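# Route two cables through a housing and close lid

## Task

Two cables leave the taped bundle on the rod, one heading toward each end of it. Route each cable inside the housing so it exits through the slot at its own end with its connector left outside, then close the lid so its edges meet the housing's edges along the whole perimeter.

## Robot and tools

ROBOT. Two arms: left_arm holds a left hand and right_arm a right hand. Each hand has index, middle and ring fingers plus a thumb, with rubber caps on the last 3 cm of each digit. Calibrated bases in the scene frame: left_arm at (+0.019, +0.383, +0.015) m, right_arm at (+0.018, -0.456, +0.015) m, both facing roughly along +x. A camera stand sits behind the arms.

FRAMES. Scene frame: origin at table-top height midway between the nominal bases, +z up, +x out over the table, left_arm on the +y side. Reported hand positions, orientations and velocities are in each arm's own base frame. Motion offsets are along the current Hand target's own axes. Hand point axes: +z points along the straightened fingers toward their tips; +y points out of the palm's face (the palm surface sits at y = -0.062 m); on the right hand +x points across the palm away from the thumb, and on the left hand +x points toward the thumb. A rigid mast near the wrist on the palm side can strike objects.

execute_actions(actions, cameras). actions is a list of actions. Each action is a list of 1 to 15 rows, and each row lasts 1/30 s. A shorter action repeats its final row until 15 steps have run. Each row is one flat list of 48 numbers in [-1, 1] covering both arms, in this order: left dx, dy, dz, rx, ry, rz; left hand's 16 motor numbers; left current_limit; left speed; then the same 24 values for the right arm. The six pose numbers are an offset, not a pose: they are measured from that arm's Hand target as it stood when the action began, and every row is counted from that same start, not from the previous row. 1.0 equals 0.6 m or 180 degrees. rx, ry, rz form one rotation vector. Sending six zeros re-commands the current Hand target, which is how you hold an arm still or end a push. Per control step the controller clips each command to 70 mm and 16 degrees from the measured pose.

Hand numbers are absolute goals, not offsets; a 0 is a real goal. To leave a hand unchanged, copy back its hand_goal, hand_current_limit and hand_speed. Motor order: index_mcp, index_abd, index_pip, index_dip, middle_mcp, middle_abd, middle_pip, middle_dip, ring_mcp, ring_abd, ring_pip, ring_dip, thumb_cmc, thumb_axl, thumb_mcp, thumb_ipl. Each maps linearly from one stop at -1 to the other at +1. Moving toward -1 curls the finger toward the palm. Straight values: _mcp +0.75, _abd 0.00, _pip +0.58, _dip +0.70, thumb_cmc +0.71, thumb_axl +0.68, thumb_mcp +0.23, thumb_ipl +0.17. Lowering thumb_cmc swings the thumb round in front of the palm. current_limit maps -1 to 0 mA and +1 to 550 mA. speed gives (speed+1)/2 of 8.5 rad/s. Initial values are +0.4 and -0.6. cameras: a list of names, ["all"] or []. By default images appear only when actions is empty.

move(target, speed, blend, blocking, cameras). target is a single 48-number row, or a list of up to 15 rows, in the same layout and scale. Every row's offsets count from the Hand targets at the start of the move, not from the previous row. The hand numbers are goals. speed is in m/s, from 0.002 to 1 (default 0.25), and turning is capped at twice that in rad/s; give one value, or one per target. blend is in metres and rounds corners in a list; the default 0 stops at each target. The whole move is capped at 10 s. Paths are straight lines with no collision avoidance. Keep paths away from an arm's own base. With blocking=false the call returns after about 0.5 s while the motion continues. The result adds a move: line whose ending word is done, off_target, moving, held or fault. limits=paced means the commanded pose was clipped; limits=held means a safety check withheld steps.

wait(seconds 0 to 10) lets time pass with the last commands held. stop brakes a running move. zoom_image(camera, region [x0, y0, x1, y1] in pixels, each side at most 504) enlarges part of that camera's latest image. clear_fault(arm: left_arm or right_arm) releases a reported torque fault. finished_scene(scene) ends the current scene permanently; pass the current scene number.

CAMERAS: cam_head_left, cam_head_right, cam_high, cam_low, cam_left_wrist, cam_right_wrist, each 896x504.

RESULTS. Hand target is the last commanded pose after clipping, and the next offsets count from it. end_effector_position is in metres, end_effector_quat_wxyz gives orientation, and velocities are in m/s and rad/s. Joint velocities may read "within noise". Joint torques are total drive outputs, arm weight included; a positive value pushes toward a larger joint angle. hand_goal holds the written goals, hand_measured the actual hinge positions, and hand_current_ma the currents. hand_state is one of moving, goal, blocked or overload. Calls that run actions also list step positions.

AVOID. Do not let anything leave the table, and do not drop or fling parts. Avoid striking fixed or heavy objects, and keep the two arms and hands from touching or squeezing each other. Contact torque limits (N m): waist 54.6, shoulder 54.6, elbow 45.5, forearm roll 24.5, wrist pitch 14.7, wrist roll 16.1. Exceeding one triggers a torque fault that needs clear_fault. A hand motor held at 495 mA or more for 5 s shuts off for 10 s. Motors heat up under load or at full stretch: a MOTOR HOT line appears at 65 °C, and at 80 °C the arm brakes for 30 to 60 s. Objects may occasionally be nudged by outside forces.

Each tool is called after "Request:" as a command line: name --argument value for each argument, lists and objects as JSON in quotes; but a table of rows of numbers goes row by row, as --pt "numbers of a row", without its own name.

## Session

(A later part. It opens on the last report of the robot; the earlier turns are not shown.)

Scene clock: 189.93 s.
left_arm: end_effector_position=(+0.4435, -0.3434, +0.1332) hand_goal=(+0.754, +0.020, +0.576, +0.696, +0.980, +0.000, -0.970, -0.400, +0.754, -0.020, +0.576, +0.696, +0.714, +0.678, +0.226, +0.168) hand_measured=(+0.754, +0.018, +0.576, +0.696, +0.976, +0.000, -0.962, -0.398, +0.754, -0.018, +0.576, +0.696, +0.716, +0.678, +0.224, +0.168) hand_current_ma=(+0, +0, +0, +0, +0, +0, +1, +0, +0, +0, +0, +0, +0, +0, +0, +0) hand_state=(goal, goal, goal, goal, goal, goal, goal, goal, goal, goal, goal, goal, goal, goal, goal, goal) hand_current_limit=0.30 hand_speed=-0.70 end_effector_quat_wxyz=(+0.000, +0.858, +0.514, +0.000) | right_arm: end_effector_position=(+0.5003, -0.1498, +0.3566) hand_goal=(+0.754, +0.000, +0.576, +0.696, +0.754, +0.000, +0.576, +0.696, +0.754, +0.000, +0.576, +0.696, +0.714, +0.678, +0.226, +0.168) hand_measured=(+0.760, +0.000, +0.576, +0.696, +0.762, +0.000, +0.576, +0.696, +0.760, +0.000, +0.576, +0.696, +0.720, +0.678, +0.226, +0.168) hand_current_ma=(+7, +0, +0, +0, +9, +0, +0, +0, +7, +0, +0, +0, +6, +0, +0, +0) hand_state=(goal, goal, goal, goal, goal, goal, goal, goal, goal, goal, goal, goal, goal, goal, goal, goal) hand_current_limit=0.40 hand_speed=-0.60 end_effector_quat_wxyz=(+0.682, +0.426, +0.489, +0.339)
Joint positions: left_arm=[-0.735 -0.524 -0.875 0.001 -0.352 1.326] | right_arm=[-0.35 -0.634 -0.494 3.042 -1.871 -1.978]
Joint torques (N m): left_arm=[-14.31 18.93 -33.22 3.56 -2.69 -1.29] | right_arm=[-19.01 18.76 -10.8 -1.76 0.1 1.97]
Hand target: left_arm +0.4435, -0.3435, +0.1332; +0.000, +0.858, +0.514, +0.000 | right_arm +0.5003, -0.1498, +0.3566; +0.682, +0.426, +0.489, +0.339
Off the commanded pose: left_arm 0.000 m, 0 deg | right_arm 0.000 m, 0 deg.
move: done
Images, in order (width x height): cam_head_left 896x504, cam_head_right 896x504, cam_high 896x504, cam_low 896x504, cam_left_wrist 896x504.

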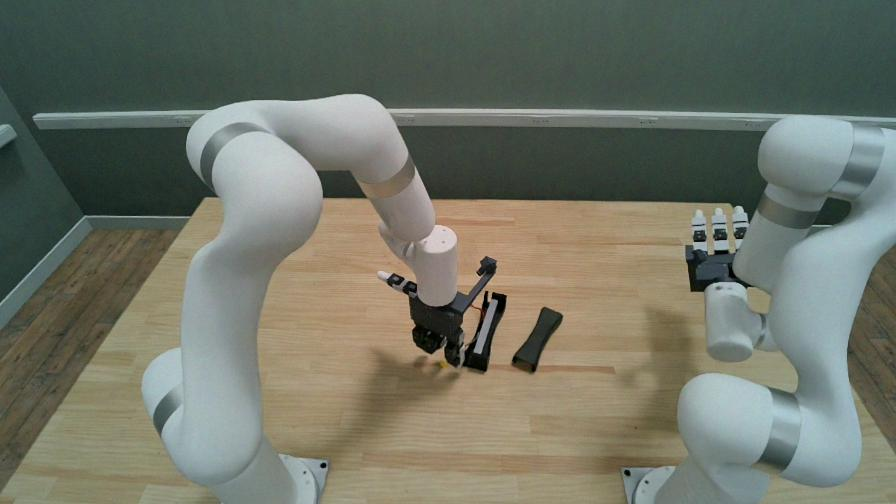

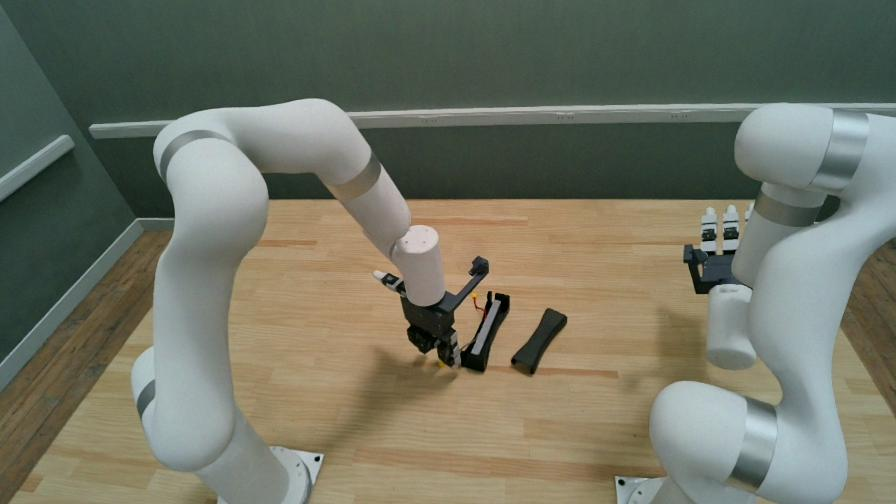

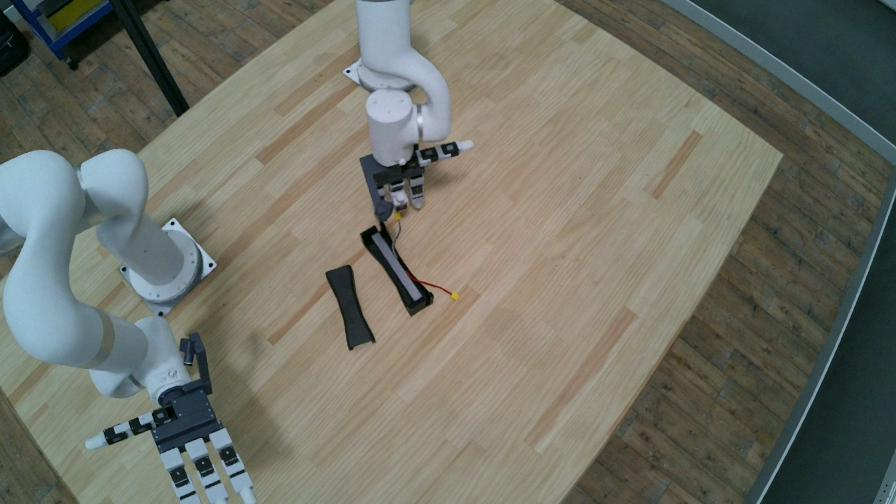

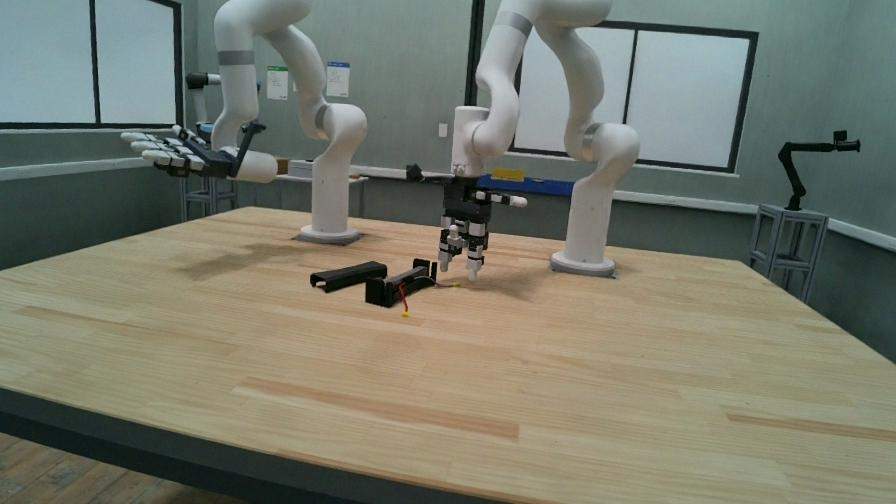

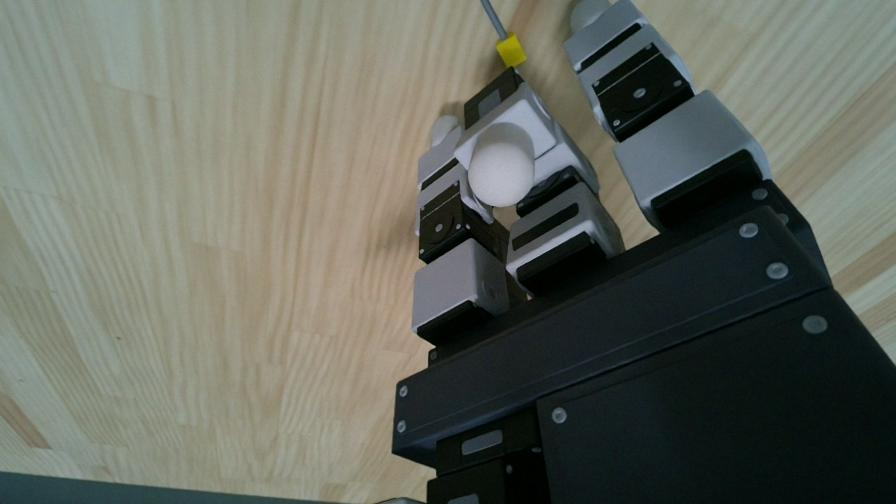

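Request:
move --target '[0,0,0.035,0,0,0,0.754,0.12,0.576,0.696,0.98,0,-0.97,-0.4,0.754,-0.12,0.576,0.696,0.714,0.678,0.226,0.168,0.3,-0.7,0,0,0,0,0,0,0.754,0,0.576,0.696,0.754,0,0.576,0.696,0.754,0,0.576,0.696,0.714,0.678,0.226,0.168,0.4,-0.6]' --speed 0.05 --cameras '["cam_head_right","cam_high","cam_low","cam_left_wrist"]'

Request:
zoom_image --camera "cam_low" --region '[410, 240, 500, 300]'

Request:
zoom_image --camera "cam_head_right" --region '[420, 330, 480, 380]'

Request:
zoom_image --camera "cam_high" --region '[360, 180, 430, 240]'

Scene clock: 210.07 s.
left_arm: end_effector_position=(+0.4435, -0.3435, +0.1123) hand_goal=(+0.754, +0.120, +0.576, +0.696, +0.980, +0.000, -0.970, -0.400, +0.754, -0.120, +0.576, +0.696, +0.714, +0.678, +0.226, +0.168) hand_measured=(+0.754, +0.116, +0.576, +0.696, +0.976, +0.000, -0.962, -0.398, +0.754, -0.116, +0.576, +0.696, +0.716, +0.678, +0.224, +0.168) hand_current_ma=(+0, +0, +0, +0, +0, +0, +1, +0, +0, +0, +0, +0, +0, +0, +0, +0) hand_state=(goal, goal, goal, goal, goal, goal, goal, goal, goal, goal, goal, goal, goal, goal, goal, goal) hand_current_limit=0.30 hand_speed=-0.70 end_effector_quat_wxyz=(+0.000, +0.858, +0.514, +0.000) | right_arm: end_effector_position=(+0.5003, -0.1498, +0.3566) hand_goal=(+0.754, +0.000, +0.576, +0.696, +0.754, +0.000, +0.576, +0.696, +0.754, +0.000, +0.576, +0.696, +0.714, +0.678, +0.226, +0.168) hand_measured=(+0.760, +0.000, +0.576, +0.696, +0.762, +0.000, +0.576, +0.696, +0.760, +0.000, +0.576, +0.696, +0.720, +0.678, +0.226, +0.168) hand_current_ma=(+7, +0, +0, +0, +9, +0, +0, +0, +7, +0, +0, +0, +6, +0, +0, +0) hand_state=(goal, goal, goal, goal, goal, goal, goal, goal, goal, goal, goal, goal, goal, goal, goal, goal) hand_current_limit=0.40 hand_speed=-0.60 end_effector_quat_wxyz=(+0.682, +0.426, +0.489, +0.339)
Joint positions: left_arm=[-0.735 -0.569 -0.878 0.001 -0.31 1.326] | right_arm=[-0.35 -0.634 -0.494 3.042 -1.871 -1.978]
Joint torques (N m): left_arm=[-11.54 19.74 -31.69 3.61 3.06 -1.23] | right_arm=[-19.04 19.69 -10.7 -1.69 -0.01 1.96]
Hand target: left_arm +0.4435, -0.3434, +0.1122; +0.000, +0.858, +0.514, +0.000 | right_arm +0.5003, -0.1498, +0.3566; +0.682, +0.426, +0.489, +0.339
Off the commanded pose: left_arm 0.000 m, 0 deg | right_arm 0.000 m, 0 deg.
move: done
Images, in order (width x height): cam_head_right 896x504, cam_high 896x504, cam_low 896x504, cam_left_wrist 896x504.

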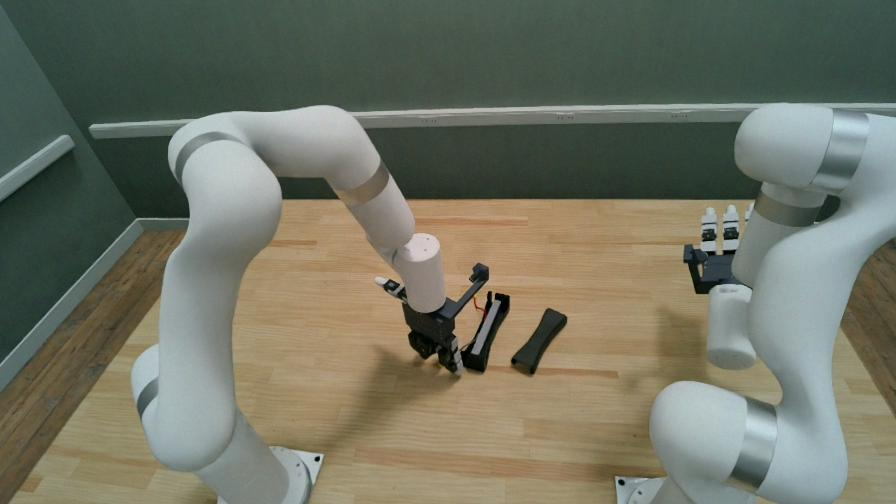

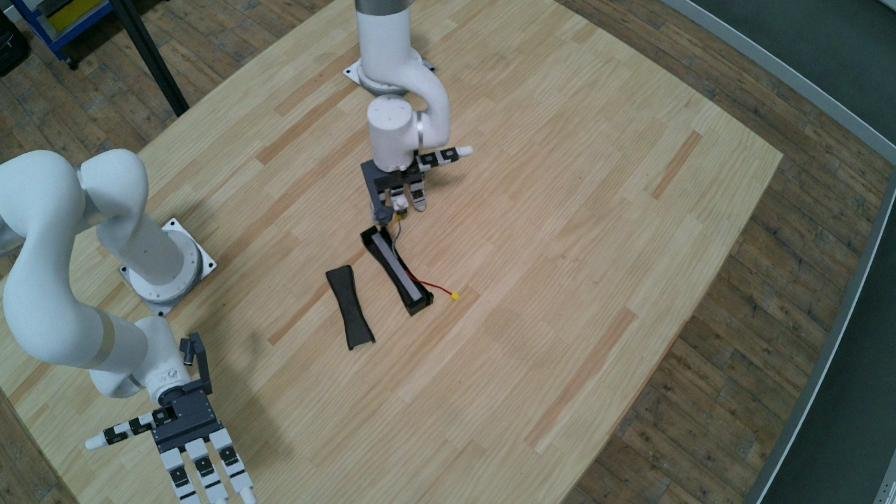

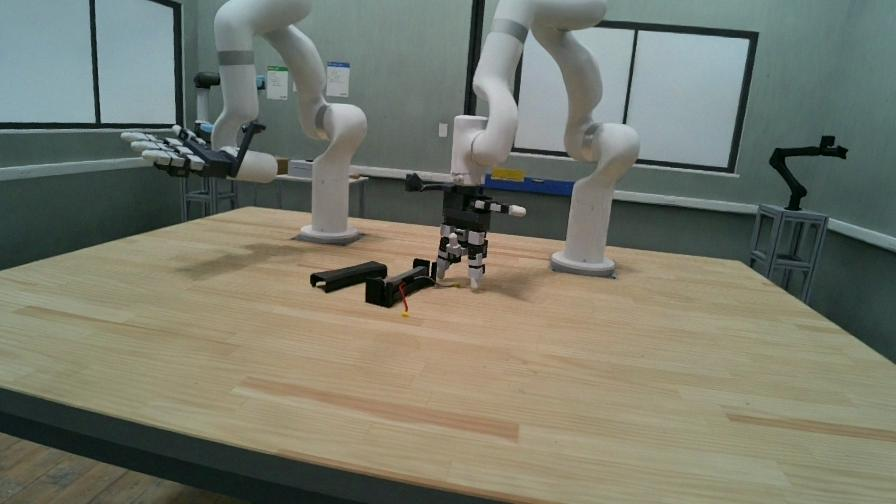

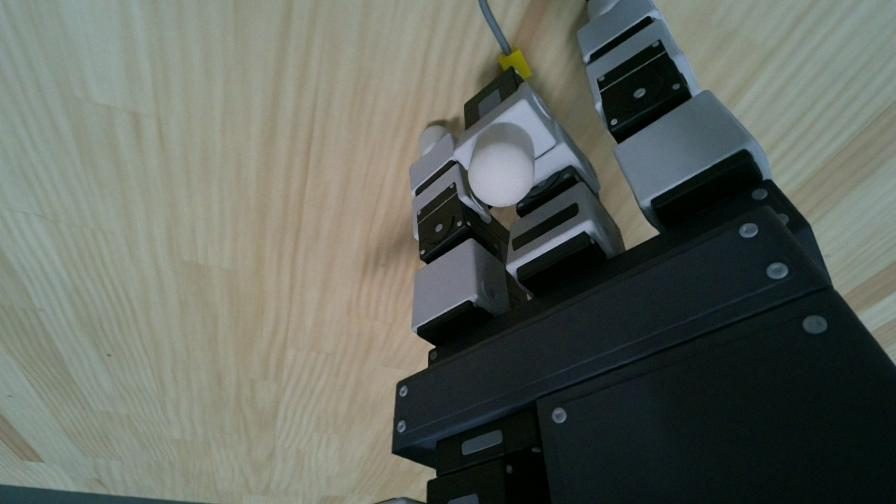

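Scaled by 5.600 from the camera's 896x504 image, which has a finer 1280x720 frame.

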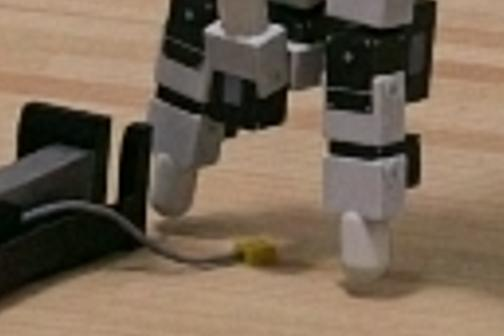

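Scaled by 8.400 from the camera's 896x504 image, which has a finer 1280x720 frame.

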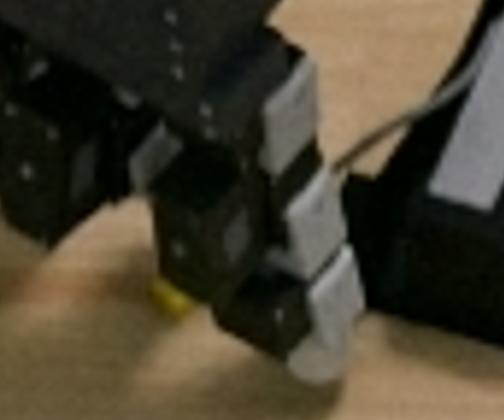

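Scaled by 7.200 from the camera's 896x504 image, which has a finer 1280x720 frame.

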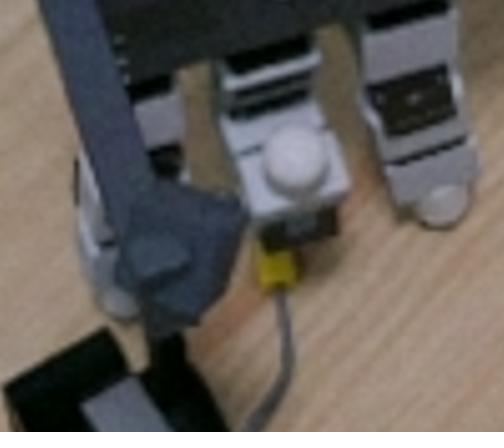

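Request:
move --pt "0 0 0.0092 0 0 0 0.754 0.02 0.576 0.696 0.98 0 -0.97 -0.4 0.754 -0.02 0.576 0.696 0.714 0.678 0.226 0.168 0.3 -0.7 0 0 0 0 0 0 0.754 0 0.576 0.696 0.754 0 0.576 0.696 0.754 0 0.576 0.696 0.714 0.678 0.226 0.168 0.4 -0.6" --pt "0 0 0.0092 0 0 0 0.754 -0.25 0.576 0.696 0.98 0 -0.97 -0.4 0.754 0.25 0.576 0.696 0.714 0.678 0.226 0.168 0.3 -0.7 0 0 0 0 0 0 0.754 0 0.576 0.696 0.754 0 0.576 0.696 0.754 0 0.576 0.696 0.714 0.678 0.226 0.168 0.4 -0.6" --speed 0.05 --cameras '["cam_high","cam_low","cam_left_wrist"]'

Request:
zoom_image --camera "cam_low" --region '[410, 240, 500, 300]'

Request:
zoom_image --camera "cam_high" --region '[360, 180, 430, 240]'

Scene clock: 230.10 s.
left_arm: end_effector_position=(+0.4435, -0.3435, +0.1068) hand_goal=(+0.754, -0.250, +0.576, +0.696, +0.980, +0.000, -0.970, -0.400, +0.754, +0.250, +0.576, +0.696, +0.714, +0.678, +0.226, +0.168) hand_measured=(+0.754, -0.244, +0.576, +0.696, +0.976, +0.000, -0.962, -0.398, +0.756, -0.010, +0.576, +0.696, +0.716, +0.678, +0.224, +0.168) hand_current_ma=(+0, +1, +0, +0, +0, +0, +1, +0, +0, -357, +0, +0, +0, +0, +0, +0) hand_state=(goal, goal, goal, goal, goal, goal, goal, goal, goal, blocked, goal, goal, goal, goal, goal, goal) hand_current_limit=0.30 hand_speed=-0.70 end_effector_quat_wxyz=(+0.000, +0.858, +0.514, +0.000) | right_arm: end_effector_position=(+0.5003, -0.1498, +0.3566) hand_goal=(+0.754, +0.000, +0.576, +0.696, +0.754, +0.000, +0.576, +0.696, +0.754, +0.000, +0.576, +0.696, +0.714, +0.678, +0.226, +0.168) hand_measured=(+0.760, +0.000, +0.576, +0.696, +0.762, +0.000, +0.576, +0.696, +0.760, +0.000, +0.576, +0.696, +0.720, +0.678, +0.226, +0.168) hand_current_ma=(+7, +0, +0, +0, +9, +0, +0, +0, +7, +0, +0, +0, +6, +0, +0, +0) hand_state=(goal, goal, goal, goal, goal, goal, goal, goal, goal, goal, goal, goal, goal, goal, goal, goal) hand_current_limit=0.40 hand_speed=-0.60 end_effector_quat_wxyz=(+0.682, +0.426, +0.489, +0.339)
Joint positions: left_arm=[-0.735 -0.581 -0.879 0.001 -0.298 1.326] | right_arm=[-0.35 -0.634 -0.494 3.042 -1.871 -1.978]
Joint torques (N m): left_arm=[-2.68 15.76 -20.4 3.68 2.03 -1.2] | right_arm=[-19 19 -10.73 -1.5 -0.1 1.91]
Hand target: left_arm +0.4435, -0.3434, +0.1067; +0.000, +0.858, +0.514, +0.000 | right_arm +0.5003, -0.1498, +0.3566; +0.682, +0.426, +0.489, +0.339
Off the commanded pose: left_arm 0.000 m, 0 deg | right_arm 0.000 m, 0 deg.
move: done
Images, in order (width x height): cam_high 896x504, cam_low 896x504, cam_left_wrist 896x504.

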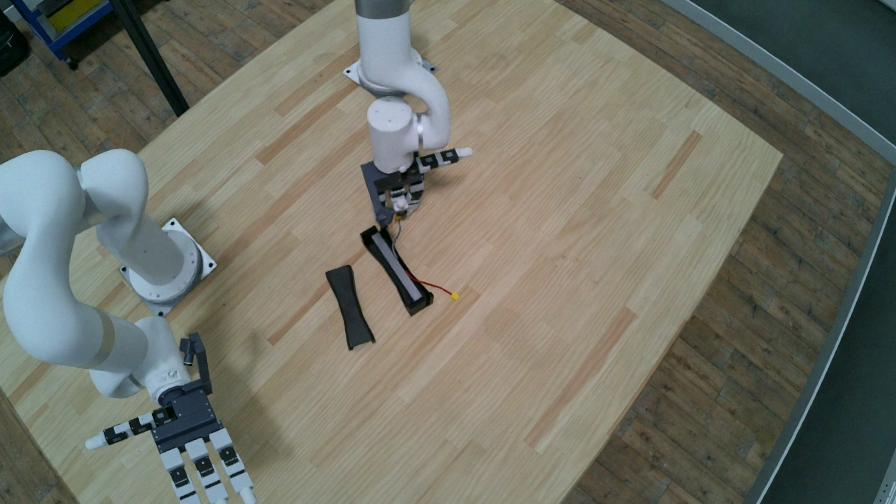

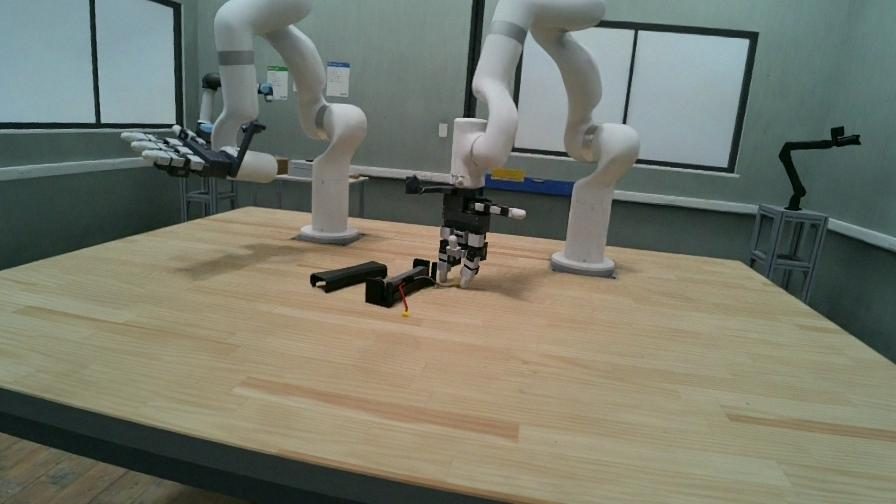

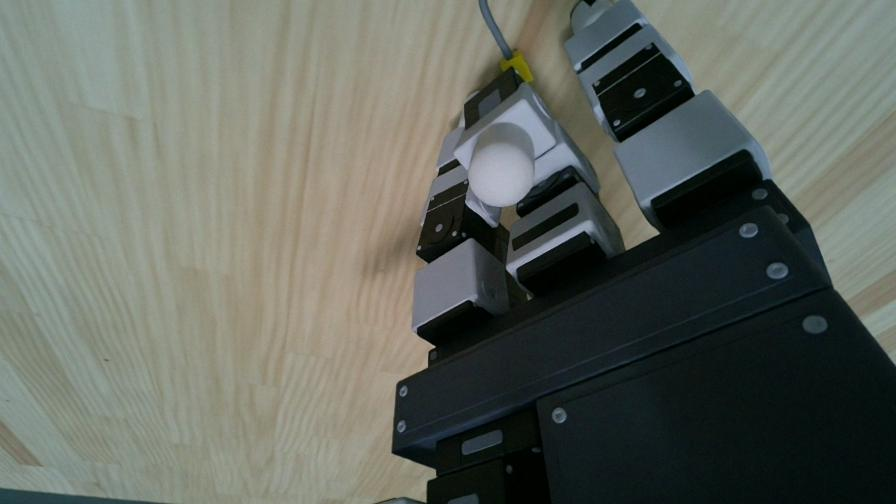

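Scaled by 5.600 from the camera's 896x504 image, which has a finer 1280x720 frame.

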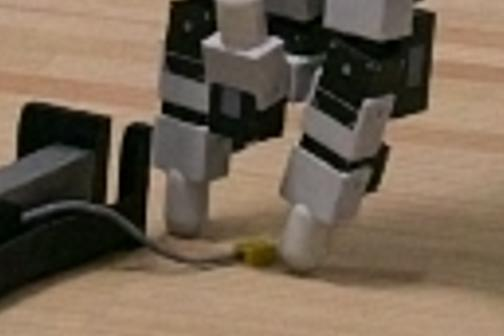

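Scaled by 7.200 from the camera's 896x504 image, which has a finer 1280x720 frame.

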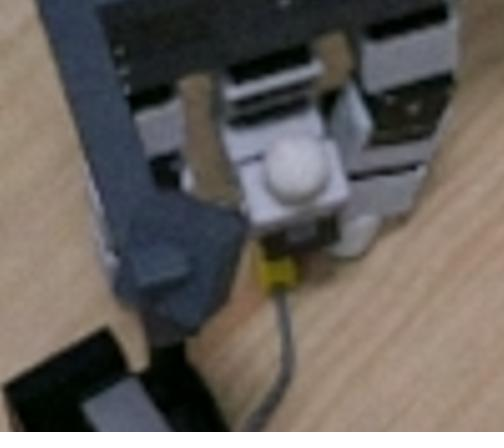

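Request:
move --pt "0 0 -0.0062 0 0 0 0.754 -0.25 0.576 0.696 0.98 0 -0.97 -0.4 0.754 0.25 0.576 0.696 0.714 0.678 0.226 0.168 0.3 -0.7 0 0 0 0 0 0 0.754 0 0.576 0.696 0.754 0 0.576 0.696 0.754 0 0.576 0.696 0.714 0.678 0.226 0.168 0.4 -0.6" --pt "0 0 -0.0062 0 0 0 0.754 -0.30 0.576 0.696 0.98 0 -0.97 -0.4 0.754 0.30 0.576 0.696 0.714 0.678 0.226 0.168 0.3 -0.7 0 0 0 0 0 0 0.754 0 0.576 0.696 0.754 0 0.576 0.696 0.754 0 0.576 0.696 0.714 0.678 0.226 0.168 0.4 -0.6" --speed 0.05 --cameras '["cam_high","cam_low","cam_left_wrist"]'

Request:
zoom_image --camera "cam_low" --region '[410, 240, 500, 300]'

Request:
zoom_image --camera "cam_high" --region '[360, 180, 430, 240]'

Scene clock: 243.10 s.
left_arm: end_effector_position=(+0.4435, -0.3434, +0.1104) hand_goal=(+0.754, -0.300, +0.576, +0.696, +0.980, +0.000, -0.970, -0.400, +0.754, +0.300, +0.576, +0.696, +0.714, +0.678, +0.226, +0.168) hand_measured=(+0.754, -0.294, +0.576, +0.696, +0.976, +0.000, -0.962, -0.398, +0.754, +0.294, +0.576, +0.696, +0.716, +0.678, +0.224, +0.168) hand_current_ma=(+0, +1, +0, +0, +0, +0, +1, +0, +0, -1, +0, +0, +0, +0, +0, +0) hand_state=(goal, goal, goal, goal, goal, goal, goal, goal, goal, goal, goal, goal, goal, goal, goal, goal) hand_current_limit=0.30 hand_speed=-0.70 end_effector_quat_wxyz=(+0.000, +0.858, +0.514, +0.000) | right_arm: end_effector_position=(+0.5003, -0.1498, +0.3566) hand_goal=(+0.754, +0.000, +0.576, +0.696, +0.754, +0.000, +0.576, +0.696, +0.754, +0.000, +0.576, +0.696, +0.714, +0.678, +0.226, +0.168) hand_measured=(+0.760, +0.000, +0.576, +0.696, +0.762, +0.000, +0.576, +0.696, +0.760, +0.000, +0.576, +0.696, +0.720, +0.678, +0.226, +0.168) hand_current_ma=(+7, +0, +0, +0, +9, +0, +0, +0, +7, +0, +0, +0, +6, +0, +0, +0) hand_state=(goal, goal, goal, goal, goal, goal, goal, goal, goal, goal, goal, goal, goal, goal, goal, goal) hand_current_limit=0.40 hand_speed=-0.60 end_effector_quat_wxyz=(+0.682, +0.426, +0.489, +0.339)
Joint positions: left_arm=[-0.735 -0.573 -0.878 0.001 -0.306 1.326] | right_arm=[-0.35 -0.634 -0.494 3.042 -1.871 -1.978]
Joint torques (N m): left_arm=[8.11 45.41 -12.99 2.29 -2.69 -0.89] | right_arm=[-18.78 19.23 -10.69 -1.72 -0.18 1.85]
Hand target: left_arm +0.4435, -0.3434, +0.1104; +0.000, +0.858, +0.514, +0.000 | right_arm +0.5003, -0.1498, +0.3566; +0.682, +0.426, +0.489, +0.339
Off the commanded pose: left_arm 0.000 m, 0 deg | right_arm 0.000 m, 0 deg.
move: done
Images, in order (width x height): cam_high 896x504, cam_low 896x504, cam_left_wrist 896x504.

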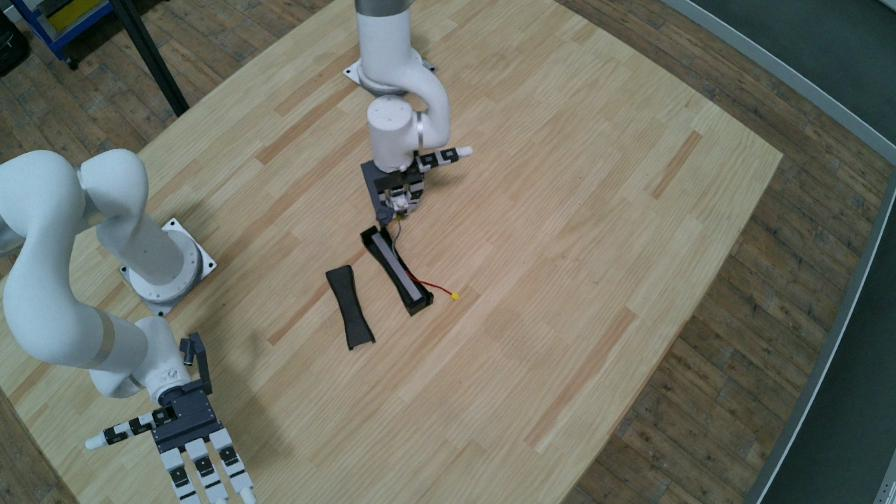

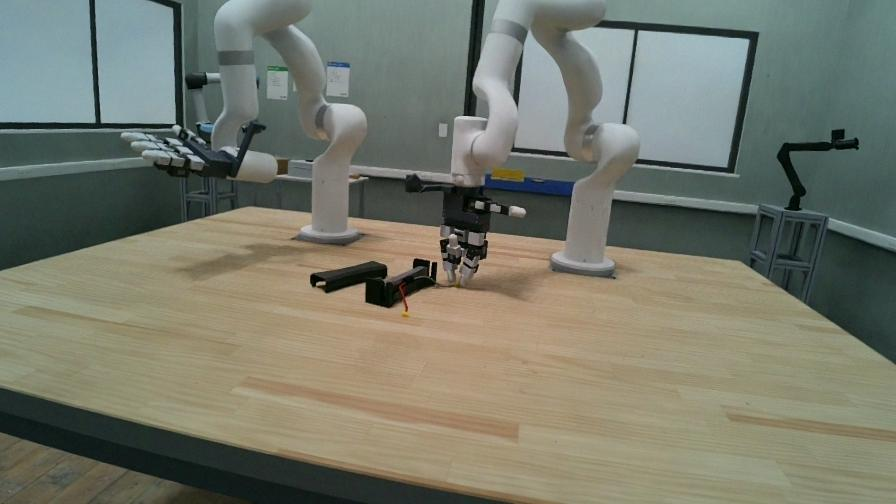

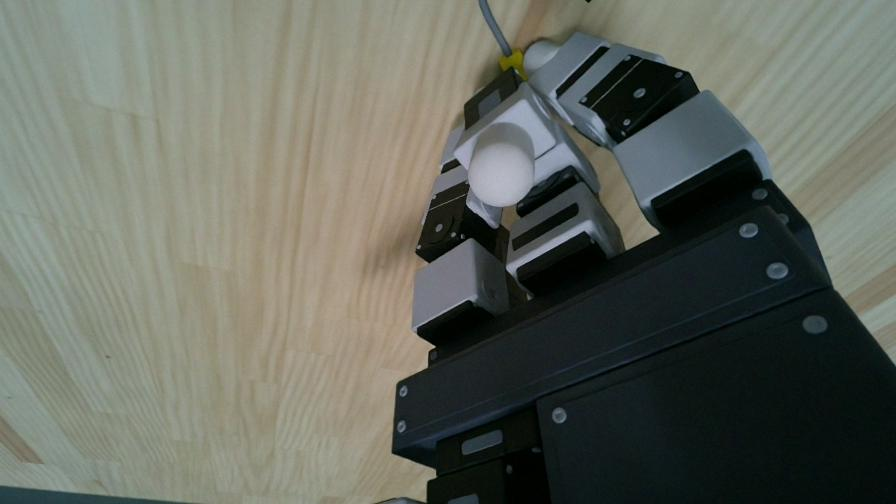

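Scaled by 5.600 from the camera's 896x504 image, which has a finer 1280x720 frame.

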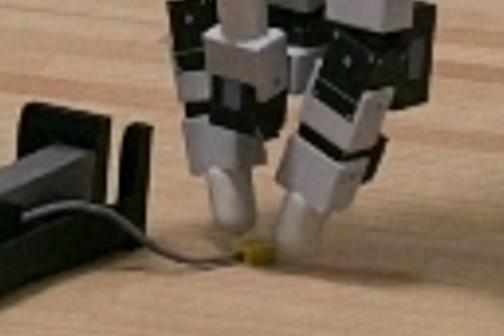

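Scaled by 7.200 from the camera's 896x504 image, which has a finer 1280x720 frame.

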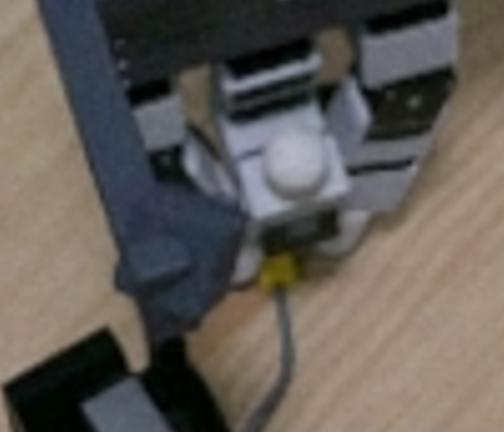

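Request:
move --target '[0,0,0.0083,0,0,0,0.754,-0.30,0.576,0.696,0.98,0,-0.97,-0.4,0.754,0.30,0.576,0.696,0.714,0.678,0.226,0.168,0.3,-0.7,0,0,0,0,0,0,0.754,0,0.576,0.696,0.754,0,0.576,0.696,0.754,0,0.576,0.696,0.714,0.678,0.226,0.168,0.4,-0.6]' --speed 0.05 --cameras '["cam_high","cam_low","cam_left_wrist"]'

Request:
zoom_image --camera "cam_low" --region '[410, 240, 500, 300]'

Request:
zoom_image --camera "cam_high" --region '[360, 180, 430, 240]'

Request:
zoom_image --camera "cam_left_wrist" --region '[430, 0, 630, 120]'

Scene clock: 253.60 s.
left_arm: end_effector_position=(+0.4435, -0.3434, +0.1055) hand_goal=(+0.754, -0.300, +0.576, +0.696, +0.980, +0.000, -0.970, -0.400, +0.754, +0.300, +0.576, +0.696, +0.714, +0.678, +0.226, +0.168) hand_measured=(+0.754, -0.294, +0.576, +0.696, +0.976, +0.000, -0.962, -0.398, +0.754, +0.294, +0.576, +0.696, +0.716, +0.678, +0.224, +0.168) hand_current_ma=(+0, +1, +0, +0, +0, +0, +1, +0, +0, -1, +0, +0, +0, +0, +0, +0) hand_state=(goal, goal, goal, goal, goal, goal, goal, goal, goal, goal, goal, goal, goal, goal, goal, goal) hand_current_limit=0.30 hand_speed=-0.70 end_effector_quat_wxyz=(+0.000, +0.858, +0.514, +0.000) | right_arm: end_effector_position=(+0.5003, -0.1498, +0.3566) hand_goal=(+0.754, +0.000, +0.576, +0.696, +0.754, +0.000, +0.576, +0.696, +0.754, +0.000, +0.576, +0.696, +0.714, +0.678, +0.226, +0.168) hand_measured=(+0.760, +0.000, +0.576, +0.696, +0.762, +0.000, +0.576, +0.696, +0.760, +0.000, +0.576, +0.696, +0.720, +0.678, +0.226, +0.168) hand_current_ma=(+7, +0, +0, +0, +9, +0, +0, +0, +7, +0, +0, +0, +6, +0, +0, +0) hand_state=(goal, goal, goal, goal, goal, goal, goal, goal, goal, goal, goal, goal, goal, goal, goal, goal) hand_current_limit=0.40 hand_speed=-0.60 end_effector_quat_wxyz=(+0.682, +0.426, +0.489, +0.339)
Joint positions: left_arm=[-0.735 -0.584 -0.879 0.001 -0.296 1.326] | right_arm=[-0.35 -0.634 -0.494 3.042 -1.871 -1.978]
Joint torques (N m): left_arm=[14.96 20.22 -31.57 0.18 3.05 0.33] | right_arm=[-18.63 18.89 -10.46 -1.58 -0.33 1.88]
Hand target: left_arm +0.4435, -0.3434, +0.1055; +0.000, +0.858, +0.514, +0.000 | right_arm +0.5003, -0.1498, +0.3566; +0.682, +0.426, +0.489, +0.339
Off the commanded pose: left_arm 0.000 m, 0 deg | right_arm 0.000 m, 0 deg.
move: done
Images, in order (width x height): cam_high 896x504, cam_low 896x504, cam_left_wrist 896x504.

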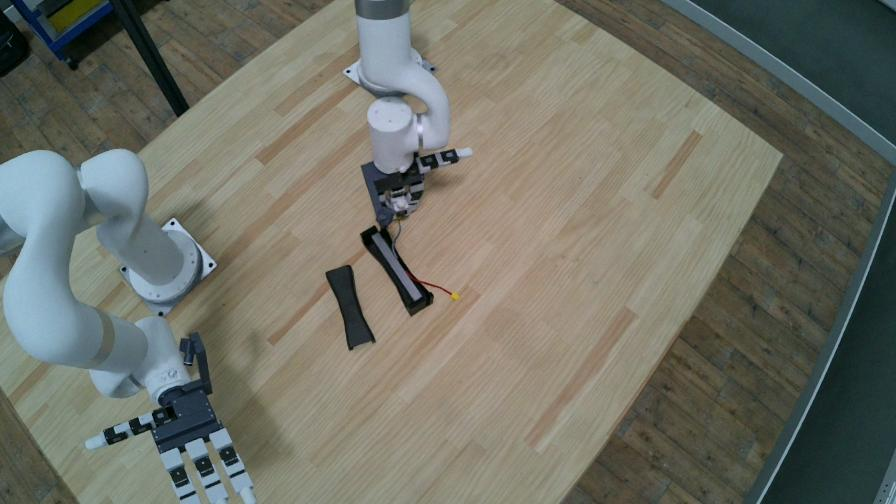

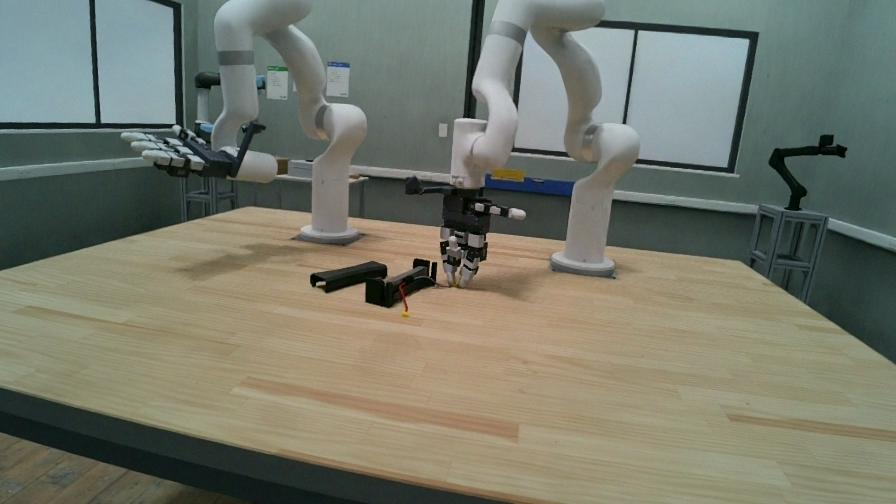

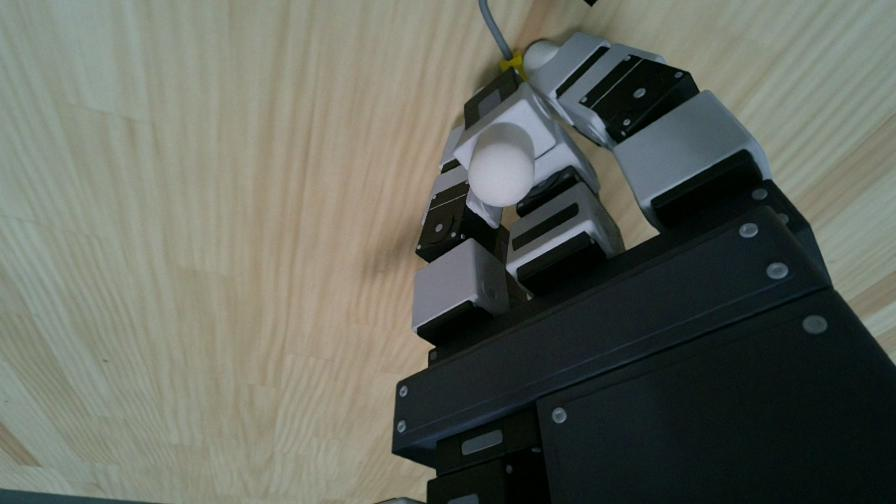

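Scaled by 5.600 from the camera's 896x504 image, which has a finer 1280x720 frame.

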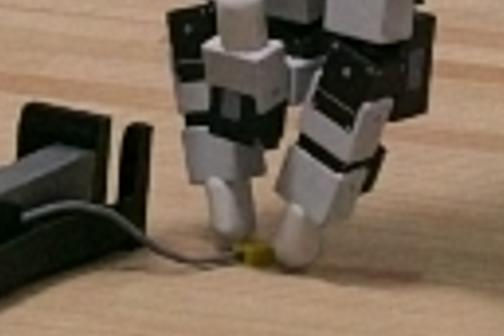

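Scaled by 7.200 from the camera's 896x504 image, which has a finer 1280x720 frame.

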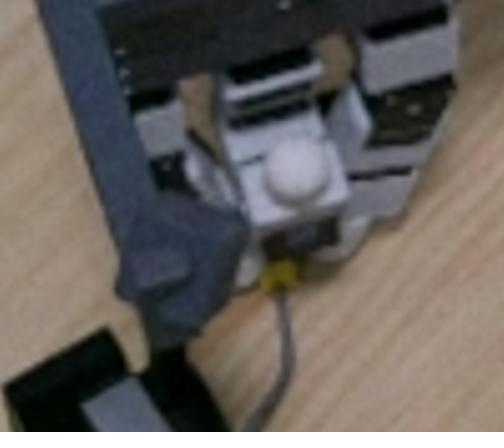

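Scaled by 2.520 from the camera's 896x504 image, which has a finer 1280x720 frame.

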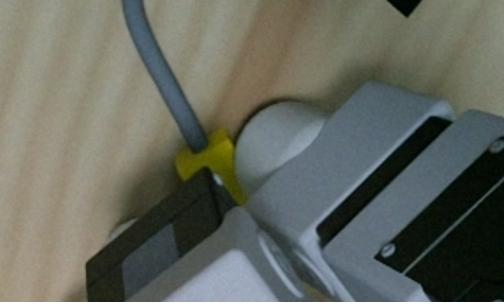

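Request:
move --pt "0 0.006 0 0 0 0 0.754 -0.28 0.576 0.696 0.98 0 -0.97 -0.4 0.754 0.28 0.576 0.696 0.714 0.678 0.226 0.168 0.3 -0.8 0 0 0 0 0 0 0.754 0 0.576 0.696 0.754 0 0.576 0.696 0.754 0 0.576 0.696 0.714 0.678 0.226 0.168 0.4 -0.6" --pt "0 0.006 0 0 0 0 0.754 -0.45 0.576 0.696 0.98 0 -0.97 -0.4 0.754 0.45 0.576 0.696 0.714 0.678 0.226 0.168 0.3 -0.8 0 0 0 0 0 0 0.754 0 0.576 0.696 0.754 0 0.576 0.696 0.754 0 0.576 0.696 0.714 0.678 0.226 0.168 0.4 -0.6" --speed 0.03 --cameras '["cam_high","cam_low","cam_left_wrist"]'

Request:
zoom_image --camera "cam_low" --region '[410, 240, 500, 300]'

Request:
zoom_image --camera "cam_left_wrist" --region '[430, 0, 630, 120]'

Scene clock: 263.07 s.
left_arm: end_effector_position=(+0.4467, -0.3451, +0.1055) hand_goal=(+0.754, -0.450, +0.576, +0.696, +0.980, +0.000, -0.970, -0.400, +0.754, +0.450, +0.576, +0.696, +0.714, +0.678, +0.226, +0.168) hand_measured=(+0.754, -0.370, +0.576, +0.696, +0.976, +0.000, -0.962, -0.398, +0.754, +0.372, +0.576, +0.696, +0.716, +0.678, +0.224, +0.168) hand_current_ma=(+0, +89, +0, +0, +0, +0, +1, +0, +0, -85, +0, +0, +0, +0, +0, +0) hand_state=(goal, blocked, goal, goal, goal, goal, goal, goal, goal, blocked, goal, goal, goal, goal, goal, goal) hand_current_limit=0.30 hand_speed=-0.80 end_effector_quat_wxyz=(+0.000, +0.858, +0.514, +0.000) | right_arm: end_effector_position=(+0.5003, -0.1498, +0.3566) hand_goal=(+0.754, +0.000, +0.576, +0.696, +0.754, +0.000, +0.576, +0.696, +0.754, +0.000, +0.576, +0.696, +0.714, +0.678, +0.226, +0.168) hand_measured=(+0.760, +0.000, +0.576, +0.696, +0.762, +0.000, +0.576, +0.696, +0.760, +0.000, +0.576, +0.696, +0.720, +0.678, +0.226, +0.168) hand_current_ma=(+7, +0, +0, +0, +9, +0, +0, +0, +7, +0, +0, +0, +6, +0, +0, +0) hand_state=(goal, goal, goal, goal, goal, goal, goal, goal, goal, goal, goal, goal, goal, goal, goal, goal) hand_current_limit=0.40 hand_speed=-0.60 end_effector_quat_wxyz=(+0.682, +0.426, +0.489, +0.339)
Joint positions: left_arm=[-0.733 -0.589 -0.889 0.001 -0.301 1.327] | right_arm=[-0.35 -0.634 -0.494 3.042 -1.871 -1.978]
Joint torques (N m): left_arm=[15.5 20.18 -28.66 2.2 -2.79 0.98] | right_arm=[-18.6 18.82 -10.38 -1.65 -0.37 1.92]
Hand target: left_arm +0.4467, -0.3451, +0.1055; +0.000, +0.858, +0.514, +0.000 | right_arm +0.5003, -0.1498, +0.3566; +0.682, +0.426, +0.489, +0.339
Off the commanded pose: left_arm 0.000 m, 0 deg | right_arm 0.000 m, 0 deg.
move: done
Images, in order (width x height): cam_high 896x504, cam_low 896x504, cam_left_wrist 896x504.

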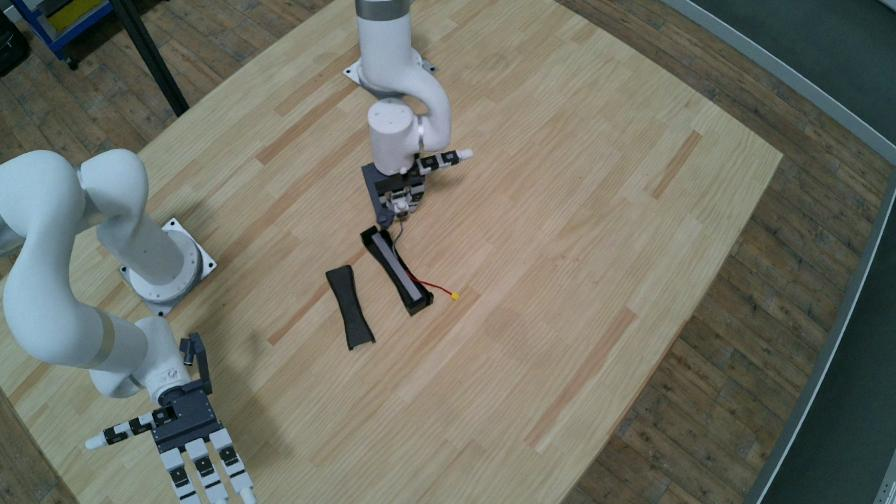

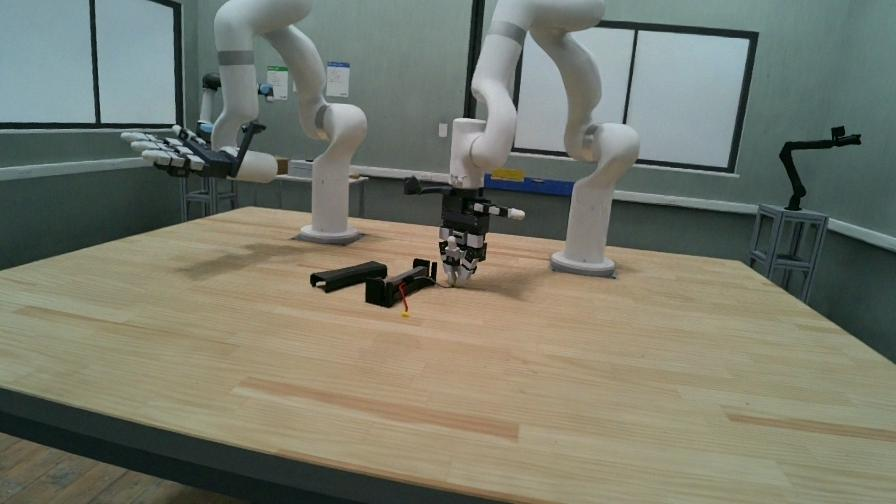

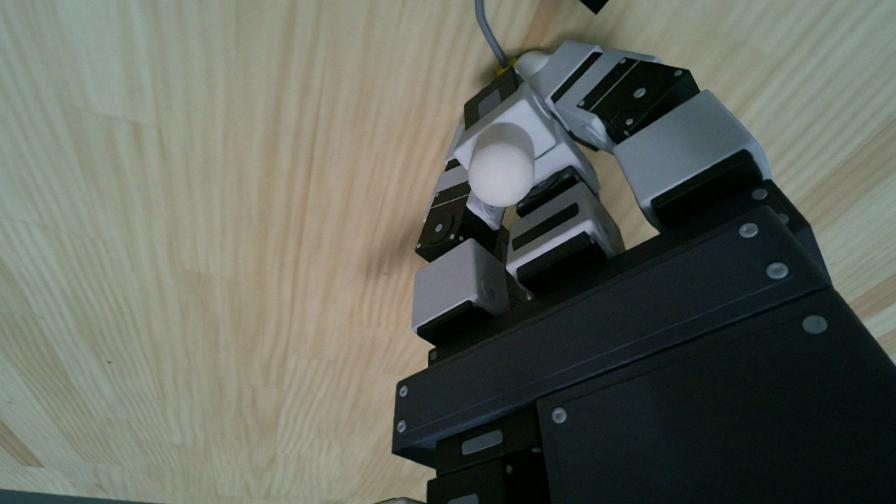

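Scaled by 5.600 from the camera's 896x504 image, which has a finer 1280x720 frame.

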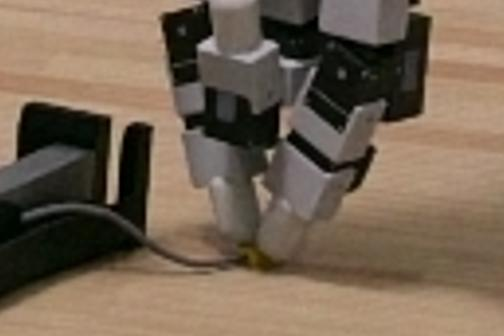

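Scaled by 2.520 from the camera's 896x504 image, which has a finer 1280x720 frame.

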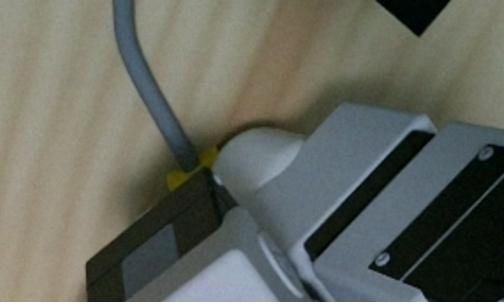

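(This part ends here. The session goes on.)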